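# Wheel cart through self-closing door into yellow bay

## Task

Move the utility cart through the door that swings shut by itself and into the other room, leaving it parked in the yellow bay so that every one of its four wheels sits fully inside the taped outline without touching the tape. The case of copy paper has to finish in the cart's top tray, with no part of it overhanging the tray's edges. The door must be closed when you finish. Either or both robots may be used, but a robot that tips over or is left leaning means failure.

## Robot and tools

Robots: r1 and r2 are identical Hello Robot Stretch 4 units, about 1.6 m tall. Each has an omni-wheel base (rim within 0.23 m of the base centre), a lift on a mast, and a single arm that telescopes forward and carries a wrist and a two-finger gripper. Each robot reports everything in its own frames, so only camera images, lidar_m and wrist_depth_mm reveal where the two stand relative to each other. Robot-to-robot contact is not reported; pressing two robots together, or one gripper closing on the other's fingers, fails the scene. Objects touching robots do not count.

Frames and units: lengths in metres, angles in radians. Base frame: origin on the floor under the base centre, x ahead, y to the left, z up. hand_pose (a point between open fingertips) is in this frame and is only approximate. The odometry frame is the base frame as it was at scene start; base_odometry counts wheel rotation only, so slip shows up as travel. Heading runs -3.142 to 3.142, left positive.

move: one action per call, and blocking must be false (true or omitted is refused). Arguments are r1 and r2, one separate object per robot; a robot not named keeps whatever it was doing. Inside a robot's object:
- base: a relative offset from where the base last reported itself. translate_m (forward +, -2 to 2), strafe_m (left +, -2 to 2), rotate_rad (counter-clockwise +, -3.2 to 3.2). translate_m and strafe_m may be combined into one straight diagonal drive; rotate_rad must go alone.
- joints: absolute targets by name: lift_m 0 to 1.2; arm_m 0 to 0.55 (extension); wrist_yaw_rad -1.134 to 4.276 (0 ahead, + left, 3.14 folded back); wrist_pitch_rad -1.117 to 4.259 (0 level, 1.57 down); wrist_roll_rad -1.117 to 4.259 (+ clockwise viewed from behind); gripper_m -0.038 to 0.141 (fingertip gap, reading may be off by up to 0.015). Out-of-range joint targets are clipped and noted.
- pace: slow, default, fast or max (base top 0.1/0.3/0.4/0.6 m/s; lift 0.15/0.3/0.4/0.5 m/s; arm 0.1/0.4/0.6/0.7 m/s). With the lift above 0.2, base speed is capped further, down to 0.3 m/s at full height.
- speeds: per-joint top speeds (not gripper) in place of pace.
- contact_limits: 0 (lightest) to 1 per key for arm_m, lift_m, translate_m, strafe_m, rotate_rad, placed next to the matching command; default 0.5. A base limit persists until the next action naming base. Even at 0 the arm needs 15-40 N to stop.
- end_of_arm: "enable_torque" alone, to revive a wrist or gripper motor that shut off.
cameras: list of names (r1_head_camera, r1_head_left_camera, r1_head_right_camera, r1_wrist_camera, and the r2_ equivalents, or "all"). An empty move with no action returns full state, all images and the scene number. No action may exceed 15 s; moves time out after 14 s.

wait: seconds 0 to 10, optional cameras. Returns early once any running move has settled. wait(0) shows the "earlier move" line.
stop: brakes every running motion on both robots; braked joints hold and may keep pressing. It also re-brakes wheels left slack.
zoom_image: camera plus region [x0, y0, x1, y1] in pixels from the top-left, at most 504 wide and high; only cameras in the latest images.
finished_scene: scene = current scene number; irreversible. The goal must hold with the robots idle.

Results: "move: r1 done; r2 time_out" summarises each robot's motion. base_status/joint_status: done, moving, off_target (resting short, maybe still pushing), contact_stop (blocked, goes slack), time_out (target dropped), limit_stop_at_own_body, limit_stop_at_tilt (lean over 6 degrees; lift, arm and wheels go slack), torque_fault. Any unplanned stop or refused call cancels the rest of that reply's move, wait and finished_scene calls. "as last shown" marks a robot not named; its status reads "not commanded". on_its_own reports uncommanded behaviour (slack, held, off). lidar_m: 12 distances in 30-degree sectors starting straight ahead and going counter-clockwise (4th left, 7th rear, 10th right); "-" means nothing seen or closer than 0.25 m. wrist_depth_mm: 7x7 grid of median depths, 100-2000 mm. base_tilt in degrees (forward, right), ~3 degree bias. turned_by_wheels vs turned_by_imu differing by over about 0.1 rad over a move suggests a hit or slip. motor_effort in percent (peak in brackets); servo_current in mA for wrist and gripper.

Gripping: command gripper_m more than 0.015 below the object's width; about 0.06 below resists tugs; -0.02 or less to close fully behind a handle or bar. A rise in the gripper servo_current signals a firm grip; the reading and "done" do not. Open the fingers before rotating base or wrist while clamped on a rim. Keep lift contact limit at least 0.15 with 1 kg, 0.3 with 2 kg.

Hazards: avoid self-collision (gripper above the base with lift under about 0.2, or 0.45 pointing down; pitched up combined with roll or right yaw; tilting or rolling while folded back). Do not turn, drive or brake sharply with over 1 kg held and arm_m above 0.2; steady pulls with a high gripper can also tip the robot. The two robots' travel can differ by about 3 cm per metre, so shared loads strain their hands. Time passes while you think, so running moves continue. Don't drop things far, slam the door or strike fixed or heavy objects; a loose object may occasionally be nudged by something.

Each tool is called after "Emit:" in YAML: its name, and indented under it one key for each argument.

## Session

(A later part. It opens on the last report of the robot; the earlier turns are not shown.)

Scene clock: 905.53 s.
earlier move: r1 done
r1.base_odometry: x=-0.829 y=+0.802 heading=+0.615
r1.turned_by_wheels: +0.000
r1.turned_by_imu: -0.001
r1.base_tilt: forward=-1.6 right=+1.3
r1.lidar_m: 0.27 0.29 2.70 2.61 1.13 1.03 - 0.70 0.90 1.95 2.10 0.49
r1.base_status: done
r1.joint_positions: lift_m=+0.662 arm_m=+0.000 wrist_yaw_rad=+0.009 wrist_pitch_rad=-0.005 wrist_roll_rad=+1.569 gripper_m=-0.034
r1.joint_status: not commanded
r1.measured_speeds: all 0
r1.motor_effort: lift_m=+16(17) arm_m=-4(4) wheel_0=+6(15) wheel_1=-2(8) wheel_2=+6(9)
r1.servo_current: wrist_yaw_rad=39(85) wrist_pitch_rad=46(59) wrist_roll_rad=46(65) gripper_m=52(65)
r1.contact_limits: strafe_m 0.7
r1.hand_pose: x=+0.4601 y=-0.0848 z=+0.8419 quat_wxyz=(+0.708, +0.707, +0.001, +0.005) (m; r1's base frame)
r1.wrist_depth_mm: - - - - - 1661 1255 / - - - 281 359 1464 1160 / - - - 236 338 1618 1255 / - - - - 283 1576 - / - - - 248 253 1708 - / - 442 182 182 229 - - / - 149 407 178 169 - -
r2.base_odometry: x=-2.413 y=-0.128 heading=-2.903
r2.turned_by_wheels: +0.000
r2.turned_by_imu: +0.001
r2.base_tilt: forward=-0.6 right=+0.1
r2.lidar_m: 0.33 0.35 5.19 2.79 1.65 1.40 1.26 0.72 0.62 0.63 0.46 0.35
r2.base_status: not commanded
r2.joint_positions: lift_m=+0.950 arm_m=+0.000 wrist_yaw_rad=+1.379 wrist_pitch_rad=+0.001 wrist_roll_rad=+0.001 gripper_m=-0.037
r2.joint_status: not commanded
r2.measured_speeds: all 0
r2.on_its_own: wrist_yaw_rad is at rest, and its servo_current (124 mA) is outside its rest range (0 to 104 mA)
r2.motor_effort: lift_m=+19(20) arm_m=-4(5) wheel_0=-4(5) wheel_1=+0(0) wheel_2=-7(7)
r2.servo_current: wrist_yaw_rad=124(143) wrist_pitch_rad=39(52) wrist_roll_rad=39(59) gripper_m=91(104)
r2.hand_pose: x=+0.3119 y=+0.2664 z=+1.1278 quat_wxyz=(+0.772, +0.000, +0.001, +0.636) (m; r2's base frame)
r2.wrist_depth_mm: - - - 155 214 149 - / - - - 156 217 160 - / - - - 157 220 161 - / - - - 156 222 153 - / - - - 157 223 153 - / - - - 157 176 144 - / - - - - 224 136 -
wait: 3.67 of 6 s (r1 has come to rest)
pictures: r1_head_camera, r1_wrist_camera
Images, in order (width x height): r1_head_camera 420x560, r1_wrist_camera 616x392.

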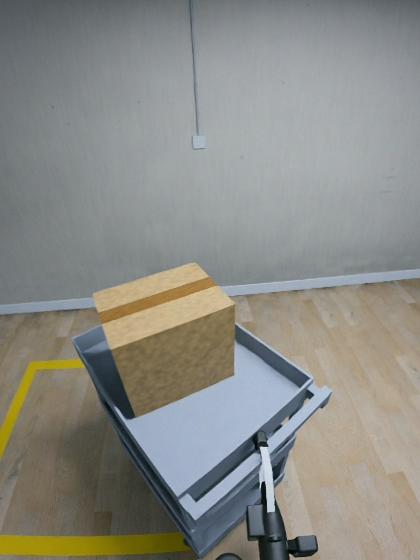

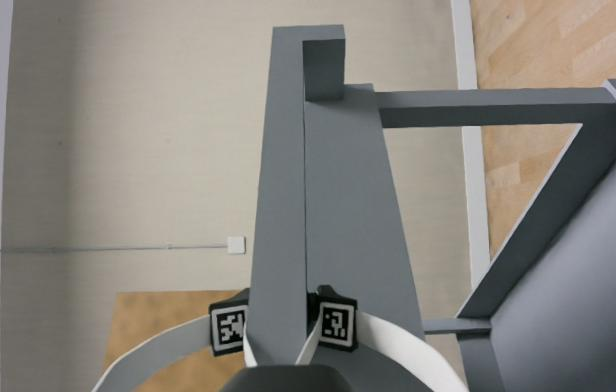

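Emit:
move:
  blocking: false
  r1: {"base":{"translate_m":0.22,"strafe_m":0.2},"pace":"slow","contact_limits":{"translate_m":0.7}}

Emit:
wait:
  seconds: 6
  cameras: ["r1_head_camera"]

Emit:
move:
  blocking: false
  r1: {"base":{"strafe_m":0.2},"pace":"slow","contact_limits":{"strafe_m":0.7}}

Emit:
wait:
  seconds: 6
  cameras: ["r1_head_camera","r1_wrist_camera","r1_head_right_camera"]

Scene clock: 916.27 s.
move: r1 moving
r1.base_odometry: x=-0.826 y=+0.814 heading=+0.615
r1.turned_by_wheels: +0.000
r1.turned_by_imu: +0.000
r1.base_tilt: forward=-1.7 right=+1.3
r1.lidar_m: 0.27 0.28 2.70 2.63 1.15 1.05 - 0.73 0.93 1.98 2.11 0.49
r1.base_status: translate_m moving; strafe_m moving
r1.joint_positions: lift_m=+0.662 arm_m=+0.000 wrist_yaw_rad=+0.003 wrist_pitch_rad=-0.005 wrist_roll_rad=+1.569 gripper_m=-0.034
r1.joint_status: not commanded
r1.measured_speeds: translate_m=+0.038 strafe_m=+0.034 rotate_rad=+0.003 lift_m=+0.000 arm_m=+0.000 wrist_yaw_rad=-0.002 wrist_pitch_rad=+0.000 wrist_roll_rad=+0.000
r1.motor_effort: lift_m=+16(17) arm_m=+1(4) wheel_0=-1(4) wheel_1=+6(6) wheel_2=-9(9)
r1.servo_current: wrist_yaw_rad=65(85) wrist_pitch_rad=39(52) wrist_roll_rad=39(59) gripper_m=52(59)
r1.contact_limits: translate_m 0.7
r1.hand_pose: x=+0.4595 y=-0.0867 z=+0.8419 quat_wxyz=(+0.708, +0.707, -0.001, +0.003) (m; r1's base frame)
r1.wrist_depth_mm: - - - - - 1618 1229 / - - - 289 364 1576 1182 / - - - 239 364 1499 430 / - - - - 286 1618 - / - - - 249 253 1756 - / - 439 178 182 229 - - / - 150 402 178 168 - -
r2.base_odometry: x=-2.413 y=-0.128 heading=-2.903
r2.turned_by_wheels: +0.000
r2.turned_by_imu: +0.000
r2.base_tilt: forward=-0.7 right=+0.1
r2.lidar_m: 0.33 0.33 5.17 2.80 1.62 1.39 1.28 0.75 0.62 0.62 0.46 0.35
r2.base_status: not commanded
r2.joint_positions: lift_m=+0.950 arm_m=+0.000 wrist_yaw_rad=+1.379 wrist_pitch_rad=+0.001 wrist_roll_rad=+0.001 gripper_m=-0.037
r2.joint_status: not commanded
r2.measured_speeds: all 0
r2.motor_effort: lift_m=+19(20) arm_m=-4(4) wheel_0=-4(5) wheel_1=+0(1) wheel_2=-6(7)
r2.servo_current: wrist_yaw_rad=137(137) wrist_pitch_rad=39(46) wrist_roll_rad=52(59) gripper_m=98(98)
r2.hand_pose: x=+0.3119 y=+0.2664 z=+1.1278 quat_wxyz=(+0.772, +0.000, +0.001, +0.636) (m; r2's base frame)
r2.wrist_depth_mm: - - - 155 215 149 - / - - - 156 216 160 - / - - - 156 219 161 - / - - - 156 223 153 - / - - - 157 223 154 - / - - - 157 176 144 - / - - - - 224 136 -
pictures: none

Scene clock: 919.97 s.
earlier move: r1 done
r1.base_odometry: x=-0.764 y=+1.092 heading=+0.615
r1.turned_by_wheels: +0.000
r1.turned_by_imu: -0.004
r1.base_tilt: forward=-1.6 right=+1.3
r1.lidar_m: 0.29 0.33 2.35 2.46 1.51 1.11 - 1.00 1.20 2.23 2.28 0.50
r1.base_status: done
r1.joint_positions: lift_m=+0.662 arm_m=+0.000 wrist_yaw_rad=-0.012 wrist_pitch_rad=-0.006 wrist_roll_rad=+1.569 gripper_m=-0.034
r1.joint_status: not commanded
r1.measured_speeds: all 0
r1.motor_effort: lift_m=+16(17) arm_m=+4(4) wheel_0=-6(15) wheel_1=+0(9) wheel_2=-3(18)
r1.servo_current: wrist_yaw_rad=72(85) wrist_pitch_rad=46(59) wrist_roll_rad=59(65) gripper_m=52(59)
r1.contact_limits: translate_m 0.7
r1.hand_pose: x=+0.4582 y=-0.0909 z=+0.8422 quat_wxyz=(+0.708, +0.707, -0.006, -0.002) (m; r1's base frame)
r1.wrist_depth_mm: - - - - - 1576 1255 / - - - 274 359 357 1118 / - - - - 325 1499 1281 / - - - - 277 1576 - / - - - 250 249 - - / - 439 181 183 224 - - / - 150 407 147 180 - -
r2.base_odometry: x=-2.413 y=-0.128 heading=-2.903
r2.turned_by_wheels: +0.000
r2.turned_by_imu: +0.001
r2.base_tilt: forward=-0.6 right=+0.1
r2.lidar_m: 0.31 0.35 5.19 2.81 1.64 1.41 1.30 0.76 0.62 0.60 0.47 0.34
r2.base_status: not commanded
r2.joint_positions: lift_m=+0.950 arm_m=+0.000 wrist_yaw_rad=+1.379 wrist_pitch_rad=+0.001 wrist_roll_rad=+0.001 gripper_m=-0.037
r2.joint_status: not commanded
r2.measured_speeds: all 0
r2.on_its_own: wrist_yaw_rad is at rest, and its servo_current (130 mA) is outside its rest range (0 to 104 mA)
r2.motor_effort: lift_m=+20(20) arm_m=-4(5) wheel_0=-4(5) wheel_1=+0(1) wheel_2=-6(7)
r2.servo_current: wrist_yaw_rad=130(143) wrist_pitch_rad=46(46) wrist_roll_rad=46(59) gripper_m=104(104)
r2.hand_pose: x=+0.3119 y=+0.2664 z=+1.1278 quat_wxyz=(+0.772, +0.000, +0.001, +0.636) (m; r2's base frame)
r2.wrist_depth_mm: - - - 154 214 149 - / - - - 156 216 160 - / - - - 156 220 161 - / - - - 156 222 153 - / - - - 156 223 153 - / - - - 157 175 144 - / - - - - 224 135 -
wait: 3.70 of 6 s (r1 has come to rest)
pictures: r1_head_camera
Images, in order (width x height): r1_head_camera 420x560.

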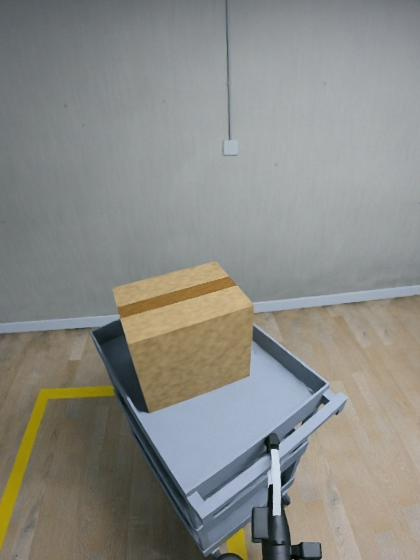

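Scene clock: 920.47 s.
move: r1 moving
r1.base_odometry: x=-0.772 y=+1.104 heading=+0.614
r1.turned_by_wheels: -0.001
r1.turned_by_imu: -0.001
r1.base_tilt: forward=-1.6 right=+1.3
r1.lidar_m: 0.26 0.33 2.40 2.43 1.52 1.10 - 1.00 1.22 2.25 2.30 0.49
r1.base_status: strafe_m moving
r1.joint_positions: lift_m=+0.662 arm_m=+0.000 wrist_yaw_rad=-0.012 wrist_pitch_rad=-0.006 wrist_roll_rad=+1.569 gripper_m=-0.034
r1.joint_status: not commanded
r1.measured_speeds: translate_m=+0.000 strafe_m=+0.057 rotate_rad=-0.001 lift_m=+0.000 arm_m=+0.000 wrist_yaw_rad=+0.000 wrist_pitch_rad=+0.000 wrist_roll_rad=+0.000
r1.motor_effort: lift_m=+16(17) arm_m=+4(4) wheel_0=-14(15) wheel_1=+6(6) wheel_2=-2(3)
r1.servo_current: wrist_yaw_rad=78(85) wrist_pitch_rad=52(52) wrist_roll_rad=52(59) gripper_m=59(59)
r1.contact_limits: strafe_m 0.7
r1.hand_pose: x=+0.4582 y=-0.0909 z=+0.8422 quat_wxyz=(+0.708, +0.707, -0.006, -0.002) (m; r1's base frame)
r1.wrist_depth_mm: - - - 312 - 1576 1229 / - - - 273 357 366 366 / - - - - 322 1499 1255 / - - - - 276 1618 - / - - - 244 247 - - / - 442 180 182 224 - - / - 142 399 147 196 - -
r2.base_odometry: x=-2.413 y=-0.128 heading=-2.903
r2.turned_by_wheels: +0.000
r2.turned_by_imu: +0.000
r2.base_tilt: forward=-0.7 right=+0.1
r2.lidar_m: 0.31 0.35 5.19 2.79 1.61 1.41 1.28 0.74 0.63 0.64 0.46 0.35
r2.base_status: not commanded
r2.joint_positions: lift_m=+0.950 arm_m=+0.000 wrist_yaw_rad=+1.379 wrist_pitch_rad=+0.001 wrist_roll_rad=+0.001 gripper_m=-0.037
r2.joint_status: not commanded
r2.measured_speeds: all 0
r2.motor_effort: lift_m=+19(20) arm_m=-4(4) wheel_0=-4(5) wheel_1=+0(0) wheel_2=-6(7)
r2.servo_current: wrist_yaw_rad=124(137) wrist_pitch_rad=39(46) wrist_roll_rad=52(52) gripper_m=91(104)
r2.hand_pose: x=+0.3119 y=+0.2664 z=+1.1278 quat_wxyz=(+0.772, +0.000, +0.001, +0.636) (m; r2's base frame)
r2.wrist_depth_mm: - - - 155 215 148 - / - - - 156 217 160 - / - - - 156 220 161 - / - - - 156 222 153 - / - - - 157 222 153 - / - - - 157 176 144 - / - - - - 224 135 -
pictures: none

Scene clock: 923.10 s.
earlier move: r1 done
r1.base_odometry: x=-0.879 y=+1.255 heading=+0.614
r1.turned_by_wheels: +0.001
r1.turned_by_imu: +0.001
r1.base_tilt: forward=-1.6 right=+1.3
r1.lidar_m: 0.33 0.33 2.33 2.25 1.58 1.02 - 1.11 1.22 2.45 2.46 0.45
r1.base_status: done
r1.joint_positions: lift_m=+0.662 arm_m=+0.000 wrist_yaw_rad=-0.005 wrist_pitch_rad=-0.006 wrist_roll_rad=+1.569 gripper_m=-0.034
r1.joint_status: not commanded
r1.measured_speeds: all 0
r1.motor_effort: lift_m=+16(17) arm_m=-3(4) wheel_0=-6(17) wheel_1=+2(6) wheel_2=+0(3)
r1.servo_current: wrist_yaw_rad=59(91) wrist_pitch_rad=59(59) wrist_roll_rad=33(65) gripper_m=52(65)
r1.contact_limits: strafe_m 0.7
r1.hand_pose: x=+0.4588 y=-0.0889 z=+0.8422 quat_wxyz=(+0.708, +0.707, -0.004, +0.000) (m; r1's base frame)
r1.wrist_depth_mm: - - - - 307 309 314 / - - - - 281 1618 1255 / - - - - 265 1576 - / - - 455 249 252 - - / - 452 449 236 239 - - / - 439 185 185 226 - - / - 141 427 177 210 - -
r2.base_odometry: x=-2.413 y=-0.128 heading=-2.903
r2.turned_by_wheels: +0.000
r2.turned_by_imu: +0.000
r2.base_tilt: forward=-0.6 right=+0.0
r2.lidar_m: 0.34 0.34 5.17 2.79 1.62 1.40 1.30 0.73 0.63 0.62 0.46 0.35
r2.base_status: not commanded
r2.joint_positions: lift_m=+0.950 arm_m=+0.000 wrist_yaw_rad=+1.379 wrist_pitch_rad=+0.001 wrist_roll_rad=+0.001 gripper_m=-0.037
r2.joint_status: not commanded
r2.measured_speeds: all 0
r2.on_its_own: wrist_yaw_rad is at rest, and its servo_current (137 mA) is outside its rest range (0 to 104 mA)
r2.motor_effort: lift_m=+19(20) arm_m=-4(5) wheel_0=-4(5) wheel_1=+0(1) wheel_2=-6(7)
r2.servo_current: wrist_yaw_rad=137(143) wrist_pitch_rad=39(46) wrist_roll_rad=39(65) gripper_m=91(104)
r2.hand_pose: x=+0.3119 y=+0.2664 z=+1.1278 quat_wxyz=(+0.772, +0.000, +0.001, +0.636) (m; r2's base frame)
r2.wrist_depth_mm: - - - 155 215 149 - / - - - 156 216 160 - / - - - 156 220 161 - / - - - 156 222 153 - / - - - 157 223 153 - / - - - 157 176 144 - / - - - - 224 136 -
wait: 2.63 of 6 s (r1 has come to rest)
pictures: r1_head_camera, r1_head_right_camera, r1_wrist_camera
Images, in order (width x height): r1_head_camera 420x560, r1_head_right_camera 420x672, r1_wrist_camera 616x392.

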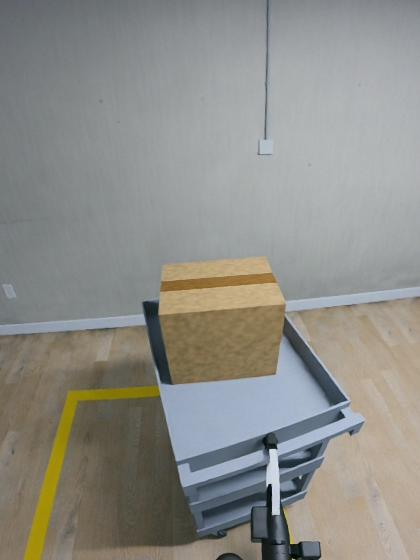

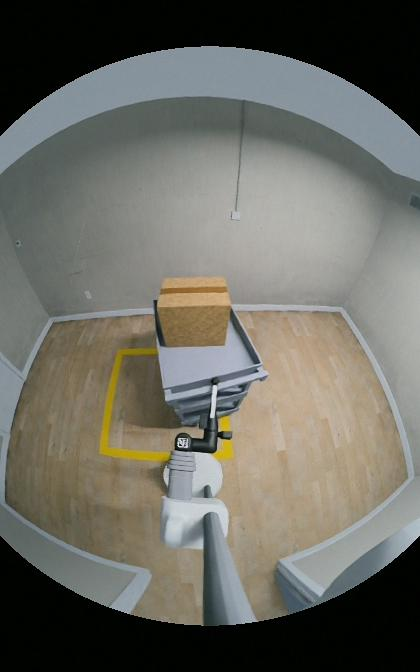

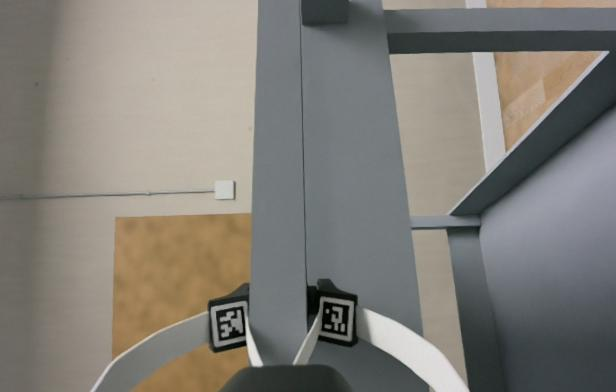

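Emit:
move:
  blocking: false
  r1: {"base":{"strafe_m":0.36},"pace":"slow","contact_limits":{"strafe_m":0.7}}

Emit:
wait:
  seconds: 6
  cameras: ["r1_head_camera","r1_wrist_camera"]

Emit:
move:
  blocking: false
  r1: {"base":{"translate_m":-0.35,"strafe_m":0.12},"pace":"slow","contact_limits":{"translate_m":0.7}}

Emit:
wait:
  seconds: 6
  cameras: ["r1_head_camera","r1_head_right_camera","r1_wrist_camera"]

Scene clock: 933.77 s.
move: r1 moving
r1.base_odometry: x=-0.887 y=+1.267 heading=+0.614
r1.turned_by_wheels: -0.001
r1.turned_by_imu: -0.001
r1.base_tilt: forward=-1.6 right=+1.3
r1.lidar_m: 0.33 0.37 2.34 2.22 1.59 1.01 1.10 1.11 1.23 2.44 2.51 0.43
r1.base_status: strafe_m moving
r1.joint_positions: lift_m=+0.662 arm_m=+0.000 wrist_yaw_rad=-0.005 wrist_pitch_rad=-0.006 wrist_roll_rad=+1.569 gripper_m=-0.034
r1.joint_status: not commanded
r1.measured_speeds: translate_m=+0.000 strafe_m=+0.056 rotate_rad=+0.000 lift_m=+0.000 arm_m=+0.000 wrist_yaw_rad=+0.000 wrist_pitch_rad=+0.000 wrist_roll_rad=+0.000
r1.motor_effort: lift_m=+17(17) arm_m=-4(4) wheel_0=-12(13) wheel_1=+3(7) wheel_2=+0(1)
r1.servo_current: wrist_yaw_rad=52(78) wrist_pitch_rad=46(52) wrist_roll_rad=46(59) gripper_m=59(59)
r1.contact_limits: strafe_m 0.7
r1.hand_pose: x=+0.4588 y=-0.0889 z=+0.8422 quat_wxyz=(+0.708, +0.707, -0.004, +0.000) (m; r1's base frame)
r1.wrist_depth_mm: - - - - 304 304 312 / - - - - 278 1576 1308 / - - - 259 263 1576 - / - - 455 247 250 - - / - 452 449 236 238 - - / - 439 183 182 225 - - / - 141 430 177 211 - -
r2.base_odometry: x=-2.413 y=-0.128 heading=-2.903
r2.turned_by_wheels: +0.000
r2.turned_by_imu: +0.000
r2.base_tilt: forward=-0.7 right=+0.1
r2.lidar_m: 0.34 0.34 5.18 2.78 1.65 1.39 1.26 0.75 0.62 0.62 0.46 0.35
r2.base_status: not commanded
r2.joint_positions: lift_m=+0.950 arm_m=+0.000 wrist_yaw_rad=+1.379 wrist_pitch_rad=+0.001 wrist_roll_rad=+0.001 gripper_m=-0.037
r2.joint_status: not commanded
r2.measured_speeds: all 0
r2.motor_effort: lift_m=+19(19) arm_m=-4(5) wheel_0=-5(5) wheel_1=-1(1) wheel_2=-7(7)
r2.servo_current: wrist_yaw_rad=137(137) wrist_pitch_rad=39(46) wrist_roll_rad=46(52) gripper_m=104(104)
r2.hand_pose: x=+0.3119 y=+0.2664 z=+1.1278 quat_wxyz=(+0.772, +0.000, +0.001, +0.636) (m; r2's base frame)
r2.wrist_depth_mm: - - - 155 214 149 - / - - - 156 216 160 - / - - - 156 219 161 - / - - - 156 222 153 - / - - - 157 223 153 - / - - - 157 177 144 - / - - - - 224 136 -
pictures: none

Scene clock: 938.00 s.
earlier move: r1 done
r1.base_odometry: x=-1.086 y=+1.549 heading=+0.614
r1.turned_by_wheels: +0.000
r1.turned_by_imu: +0.001
r1.base_tilt: forward=-1.6 right=+1.3
r1.lidar_m: 0.41 1.82 2.07 1.88 1.61 1.09 0.98 1.46 1.37 2.77 2.85 0.41
r1.base_status: done
r1.joint_positions: lift_m=+0.662 arm_m=+0.000 wrist_yaw_rad=-0.003 wrist_pitch_rad=-0.006 wrist_roll_rad=+1.569 gripper_m=-0.034
r1.joint_status: not commanded
r1.measured_speeds: all 0
r1.motor_effort: lift_m=+17(17) arm_m=-4(4) wheel_0=-5(13) wheel_1=+0(7) wheel_2=+1(2)
r1.servo_current: wrist_yaw_rad=33(78) wrist_pitch_rad=46(59) wrist_roll_rad=59(65) gripper_m=52(65)
r1.contact_limits: strafe_m 0.7
r1.hand_pose: x=+0.4590 y=-0.0884 z=+0.8422 quat_wxyz=(+0.708, +0.707, -0.003, +0.001) (m; r1's base frame)
r1.wrist_depth_mm: - - - 200 202 - - / - 404 404 206 206 - - / - 421 421 211 212 - - / - 442 439 217 218 - - / - 473 473 224 224 - - / - 508 185 184 228 - - / - 140 161 148 168 - 1366
r2.base_odometry: x=-2.413 y=-0.128 heading=-2.903
r2.turned_by_wheels: +0.000
r2.turned_by_imu: +0.001
r2.base_tilt: forward=-0.7 right=+0.1
r2.lidar_m: 0.33 0.35 5.18 2.80 1.65 1.40 1.30 0.72 0.63 0.64 0.44 0.35
r2.base_status: not commanded
r2.joint_positions: lift_m=+0.950 arm_m=+0.000 wrist_yaw_rad=+1.379 wrist_pitch_rad=+0.001 wrist_roll_rad=+0.001 gripper_m=-0.037
r2.joint_status: not commanded
r2.measured_speeds: all 0
r2.on_its_own: wrist_yaw_rad is at rest, and its servo_current (137 mA) is outside its rest range (0 to 104 mA)
r2.motor_effort: lift_m=+19(20) arm_m=-4(5) wheel_0=-4(5) wheel_1=+0(1) wheel_2=-7(7)
r2.servo_current: wrist_yaw_rad=137(137) wrist_pitch_rad=46(46) wrist_roll_rad=46(65) gripper_m=91(104)
r2.hand_pose: x=+0.3119 y=+0.2664 z=+1.1278 quat_wxyz=(+0.772, +0.000, +0.001, +0.636) (m; r2's base frame)
r2.wrist_depth_mm: - - - 155 214 149 - / - - - 156 216 160 - / - - - 156 219 162 - / - - - 156 222 153 - / - - - 157 223 153 - / - - - 157 176 144 - / - - - - 224 136 -
wait: 4.23 of 6 s (r1 has come to rest)
pictures: r1_head_camera, r1_wrist_camera
Images, in order (width x height): r1_head_camera 420x560, r1_wrist_camera 616x392.

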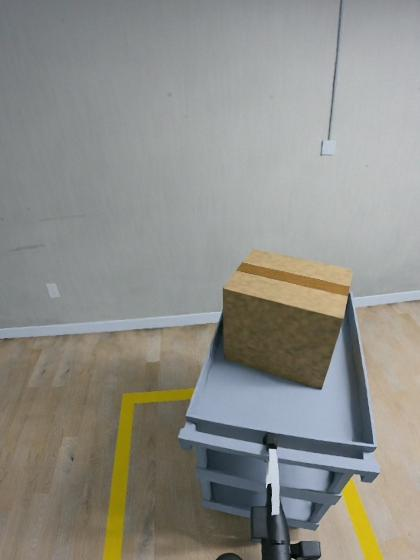

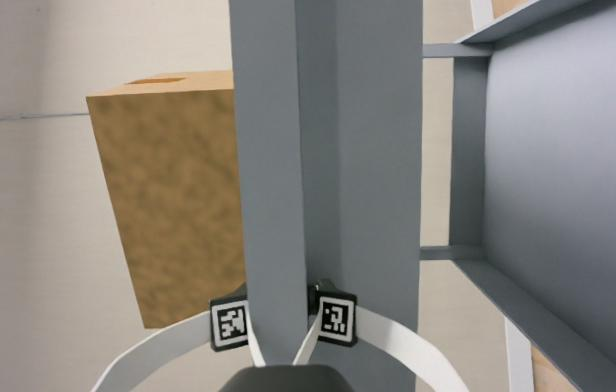

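Scene clock: 938.50 s.
move: r1 moving
r1.base_odometry: x=-1.099 y=+1.546 heading=+0.614
r1.turned_by_wheels: +0.000
r1.turned_by_imu: +0.000
r1.base_tilt: forward=-1.6 right=+1.3
r1.lidar_m: 0.40 1.82 2.07 1.88 1.59 1.08 0.98 1.46 1.38 2.71 2.84 0.41
r1.base_status: translate_m moving; strafe_m moving
r1.joint_positions: lift_m=+0.662 arm_m=+0.000 wrist_yaw_rad=-0.003 wrist_pitch_rad=-0.006 wrist_roll_rad=+1.569 gripper_m=-0.034
r1.joint_status: not commanded
r1.measured_speeds: translate_m=-0.048 strafe_m=+0.017 rotate_rad=+0.003 lift_m=+0.000 arm_m=+0.000 wrist_yaw_rad=+0.000 wrist_pitch_rad=+0.000 wrist_roll_rad=+0.000
r1.motor_effort: lift_m=+17(17) arm_m=-3(4) wheel_0=-11(13) wheel_1=-7(7) wheel_2=+11(11)
r1.servo_current: wrist_yaw_rad=52(59) wrist_pitch_rad=52(52) wrist_roll_rad=46(59) gripper_m=59(59)
r1.contact_limits: translate_m 0.7
r1.hand_pose: x=+0.4591 y=-0.0882 z=+0.8422 quat_wxyz=(+0.708, +0.707, -0.003, +0.001) (m; r1's base frame)
r1.wrist_depth_mm: - - - 196 196 - - / - 402 402 201 202 - - / - 418 418 208 208 - - / - 445 442 215 216 - - / - 480 477 223 224 - - / - 517 182 185 229 - - / - 140 161 148 169 - 1397
r2.base_odometry: x=-2.413 y=-0.128 heading=-2.903
r2.turned_by_wheels: +0.000
r2.turned_by_imu: +0.000
r2.base_tilt: forward=-0.6 right=+0.1
r2.lidar_m: 0.33 0.32 5.14 2.81 1.64 1.40 1.28 0.73 0.61 0.61 0.46 0.35
r2.base_status: not commanded
r2.joint_positions: lift_m=+0.950 arm_m=+0.000 wrist_yaw_rad=+1.379 wrist_pitch_rad=+0.001 wrist_roll_rad=+0.001 gripper_m=-0.037
r2.joint_status: not commanded
r2.measured_speeds: all 0
r2.motor_effort: lift_m=+19(20) arm_m=-4(4) wheel_0=-4(5) wheel_1=+0(1) wheel_2=-7(7)
r2.servo_current: wrist_yaw_rad=124(130) wrist_pitch_rad=46(46) wrist_roll_rad=59(59) gripper_m=91(104)
r2.hand_pose: x=+0.3119 y=+0.2664 z=+1.1278 quat_wxyz=(+0.772, +0.000, +0.001, +0.636) (m; r2's base frame)
r2.wrist_depth_mm: - - - 155 214 149 - / - - - 156 217 160 - / - - - 156 220 161 - / - - - 156 222 153 - / - - - 157 224 153 - / - - - 156 176 144 - / - - - - 224 136 -
pictures: none

Scene clock: 942.93 s.
earlier move: r1 done
r1.base_odometry: x=-1.441 y=+1.446 heading=+0.614
r1.turned_by_wheels: +0.001
r1.turned_by_imu: +0.003
r1.base_tilt: forward=-1.6 right=+1.3
r1.lidar_m: 0.41 0.46 1.87 1.72 1.07 0.71 0.64 1.88 1.28 1.90 3.00 0.40
r1.base_status: done
r1.joint_positions: lift_m=+0.662 arm_m=+0.000 wrist_yaw_rad=+0.005 wrist_pitch_rad=-0.006 wrist_roll_rad=+1.569 gripper_m=-0.034
r1.joint_status: not commanded
r1.measured_speeds: all 0
r1.motor_effort: lift_m=+17(17) arm_m=-3(4) wheel_0=-1(13) wheel_1=-2(8) wheel_2=+8(13)
r1.servo_current: wrist_yaw_rad=59(78) wrist_pitch_rad=52(59) wrist_roll_rad=59(65) gripper_m=52(59)
r1.contact_limits: translate_m 0.7
r1.hand_pose: x=+0.4597 y=-0.0860 z=+0.8422 quat_wxyz=(+0.708, +0.707, +0.000, +0.004) (m; r1's base frame)
r1.wrist_depth_mm: - - - 194 194 - - / - 402 394 199 200 - - / - 415 418 206 207 - - / - 445 439 213 216 - - / - 480 484 221 223 - - / - 512 186 186 228 1756 - / - 140 175 172 160 1576 1366
r2.base_odometry: x=-2.413 y=-0.128 heading=-2.903
r2.turned_by_wheels: +0.000
r2.turned_by_imu: +0.001
r2.base_tilt: forward=-0.6 right=+0.1
r2.lidar_m: 0.33 0.35 5.20 2.83 1.64 1.38 1.28 0.75 0.61 0.61 0.43 0.36
r2.base_status: not commanded
r2.joint_positions: lift_m=+0.950 arm_m=+0.000 wrist_yaw_rad=+1.379 wrist_pitch_rad=+0.001 wrist_roll_rad=+0.001 gripper_m=-0.037
r2.joint_status: not commanded
r2.measured_speeds: all 0
r2.on_its_own: wrist_yaw_rad is at rest, and its servo_current (124 mA) is outside its rest range (0 to 104 mA)
r2.motor_effort: lift_m=+19(20) arm_m=-4(5) wheel_0=-4(5) wheel_1=+0(1) wheel_2=-7(7)
r2.servo_current: wrist_yaw_rad=124(137) wrist_pitch_rad=39(46) wrist_roll_rad=52(59) gripper_m=98(104)
r2.hand_pose: x=+0.3119 y=+0.2664 z=+1.1278 quat_wxyz=(+0.772, +0.000, +0.001, +0.636) (m; r2's base frame)
r2.wrist_depth_mm: - - - 155 214 149 - / - - - 156 217 160 - / - - - 156 220 162 - / - - - 156 223 153 - / - - - 157 223 153 - / - - - 157 176 144 - / - - - - 224 136 -
wait: 4.43 of 6 s (r1 has come to rest)
pictures: r1_head_camera, r1_head_right_camera, r1_wrist_camera
Images, in order (width x height): r1_head_camera 420x560, r1_head_right_camera 420x672, r1_wrist_camera 616x392.

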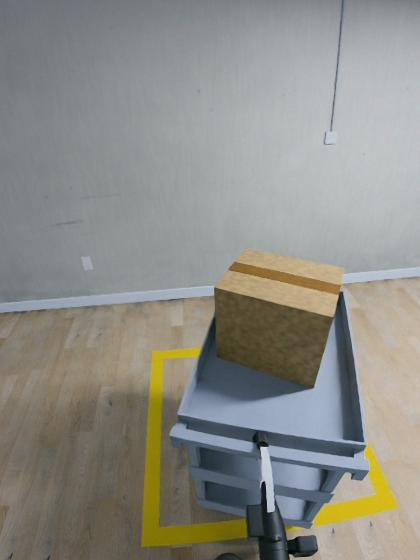

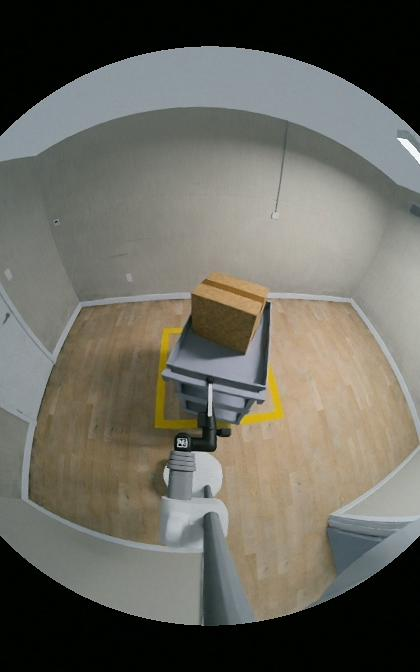

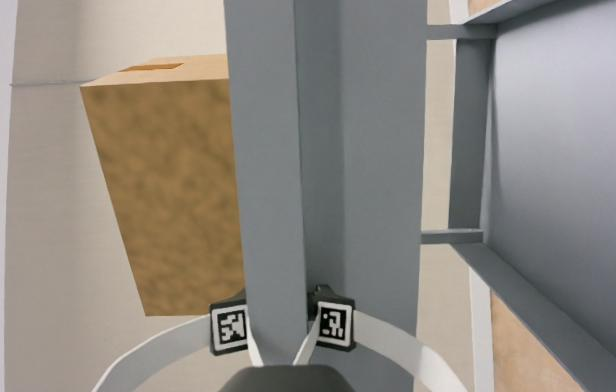

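Emit:
move:
  blocking: false
  r1: {"base":{"translate_m":0.1,"strafe_m":-0.2},"pace":"slow","contact_limits":{"translate_m":0.7}}

Emit:
wait:
  seconds: 6
  cameras: ["r1_head_camera","r1_head_right_camera","r1_wrist_camera"]

Emit:
zoom_image:
  camera: "r1_head_right_camera"
  region: [120, 280, 320, 460]

Scene clock: 956.77 s.
move: r1 moving
r1.base_odometry: x=-1.431 y=+1.440 heading=+0.615
r1.turned_by_wheels: +0.001
r1.turned_by_imu: +0.000
r1.base_tilt: forward=-1.6 right=+1.3
r1.lidar_m: 0.41 0.45 1.91 1.75 1.07 0.70 0.65 1.88 1.31 1.91 2.96 0.40
r1.base_status: translate_m moving; strafe_m moving
r1.joint_positions: lift_m=+0.662 arm_m=+0.000 wrist_yaw_rad=+0.006 wrist_pitch_rad=-0.006 wrist_roll_rad=+1.569 gripper_m=-0.034
r1.joint_status: not commanded
r1.measured_speeds: translate_m=+0.023 strafe_m=-0.044 rotate_rad=-0.003 lift_m=+0.000 arm_m=+0.000 wrist_yaw_rad=+0.000 wrist_pitch_rad=+0.000 wrist_roll_rad=+0.000
r1.motor_effort: lift_m=+17(17) arm_m=+2(4) wheel_0=+15(16) wheel_1=-3(4) wheel_2=-2(7)
r1.servo_current: wrist_yaw_rad=46(72) wrist_pitch_rad=46(59) wrist_roll_rad=59(72) gripper_m=59(65)
r1.contact_limits: translate_m 0.7
r1.hand_pose: x=+0.4598 y=-0.0856 z=+0.8422 quat_wxyz=(+0.708, +0.707, +0.000, +0.004) (m; r1's base frame)
r1.wrist_depth_mm: - - - 193 193 - - / - 399 402 198 198 - - / - 415 418 205 206 - - / - 449 445 213 213 - - / - 480 477 220 221 - - / - 512 184 187 226 - - / - 141 176 176 167 1537 1336
r2.base_odometry: x=-2.413 y=-0.128 heading=-2.903
r2.turned_by_wheels: +0.000
r2.turned_by_imu: +0.000
r2.base_tilt: forward=-0.7 right=+0.1
r2.lidar_m: 0.34 0.33 5.18 2.80 1.62 1.41 1.29 0.74 0.64 0.62 0.47 0.36
r2.base_status: not commanded
r2.joint_positions: lift_m=+0.950 arm_m=+0.000 wrist_yaw_rad=+1.379 wrist_pitch_rad=+0.001 wrist_roll_rad=+0.001 gripper_m=-0.037
r2.joint_status: not commanded
r2.measured_speeds: all 0
r2.motor_effort: lift_m=+19(20) arm_m=-4(4) wheel_0=-4(5) wheel_1=+0(0) wheel_2=-7(7)
r2.servo_current: wrist_yaw_rad=137(137) wrist_pitch_rad=39(46) wrist_roll_rad=46(59) gripper_m=91(104)
r2.hand_pose: x=+0.3119 y=+0.2664 z=+1.1278 quat_wxyz=(+0.772, +0.000, +0.001, +0.636) (m; r2's base frame)
r2.wrist_depth_mm: - - - 155 215 149 - / - - - 156 217 159 - / - - - 156 220 161 - / - - - 156 222 153 - / - - - 157 223 153 - / - - - 157 176 144 - / - - - - 225 136 -
pictures: none

Scene clock: 959.80 s.
earlier move: r1 done
r1.base_odometry: x=-1.245 y=+1.340 heading=+0.614
r1.turned_by_wheels: -0.001
r1.turned_by_imu: -0.002
r1.base_tilt: forward=-1.6 right=+1.3
r1.lidar_m: 0.37 0.40 2.08 1.96 1.21 0.79 0.72 1.45 1.18 2.11 2.76 0.42
r1.base_status: done
r1.joint_positions: lift_m=+0.662 arm_m=+0.000 wrist_yaw_rad=-0.001 wrist_pitch_rad=-0.006 wrist_roll_rad=+1.569 gripper_m=-0.034
r1.joint_status: not commanded
r1.measured_speeds: all 0
r1.motor_effort: lift_m=+17(17) arm_m=+4(4) wheel_0=+3(16) wheel_1=-2(6) wheel_2=-7(9)
r1.servo_current: wrist_yaw_rad=39(78) wrist_pitch_rad=46(59) wrist_roll_rad=52(72) gripper_m=59(65)
r1.contact_limits: translate_m 0.7
r1.hand_pose: x=+0.4592 y=-0.0877 z=+0.8422 quat_wxyz=(+0.708, +0.707, -0.003, +0.002) (m; r1's base frame)
r1.wrist_depth_mm: - - - 238 239 1808 1255 / - - - 236 236 1661 - / - 433 433 234 233 - - / - 442 442 231 231 - - / - 452 445 229 229 - - / - 459 182 182 226 - - / - 143 473 182 172 - -
r2.base_odometry: x=-2.413 y=-0.128 heading=-2.903
r2.turned_by_wheels: +0.000
r2.turned_by_imu: +0.000
r2.base_tilt: forward=-0.6 right=+0.0
r2.lidar_m: 0.33 0.33 5.18 2.80 1.66 1.39 1.31 0.73 0.60 0.63 0.48 0.36
r2.base_status: not commanded
r2.joint_positions: lift_m=+0.950 arm_m=+0.000 wrist_yaw_rad=+1.379 wrist_pitch_rad=+0.001 wrist_roll_rad=+0.001 gripper_m=-0.037
r2.joint_status: not commanded
r2.measured_speeds: all 0
r2.on_its_own: wrist_yaw_rad is at rest, and its servo_current (130 mA) is outside its rest range (0 to 104 mA)
r2.motor_effort: lift_m=+19(20) arm_m=-4(5) wheel_0=-4(5) wheel_1=+0(0) wheel_2=-7(7)
r2.servo_current: wrist_yaw_rad=130(143) wrist_pitch_rad=46(46) wrist_roll_rad=52(65) gripper_m=98(104)
r2.hand_pose: x=+0.3119 y=+0.2664 z=+1.1278 quat_wxyz=(+0.772, +0.000, +0.001, +0.636) (m; r2's base frame)
r2.wrist_depth_mm: - - - 155 215 149 - / - - - 156 216 160 - / - - - 157 220 161 - / - - - 156 223 153 - / - - - 157 223 153 - / - - - 156 176 144 - / - - - - 224 136 -
wait: 3.03 of 6 s (r1 has come to rest)
pictures: r1_head_camera, r1_head_right_camera, r1_wrist_camera
Images, in order (width x height): r1_head_camera 420x560, r1_head_right_camera 420x672, r1_wrist_camera 616x392.

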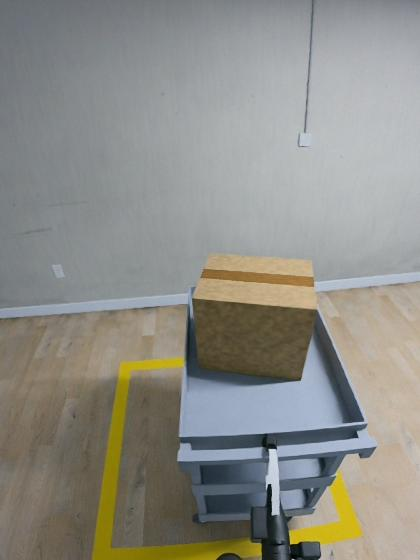

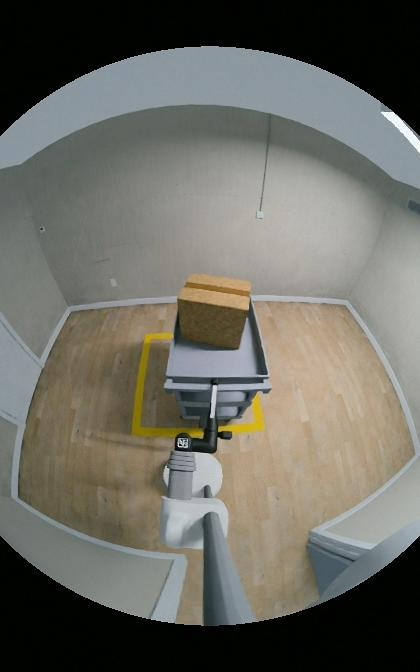

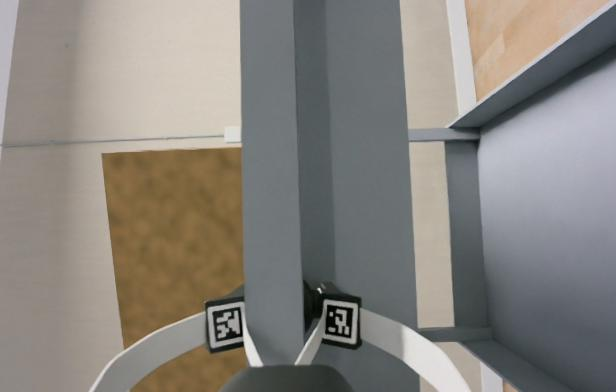

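Scaled by 2.520 from the camera's 420x672 image, which has a finer 600x960 frame.

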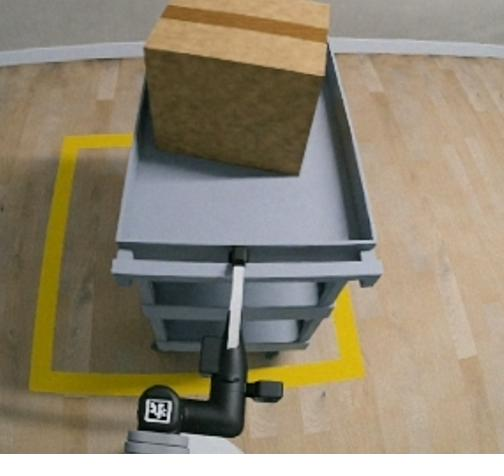

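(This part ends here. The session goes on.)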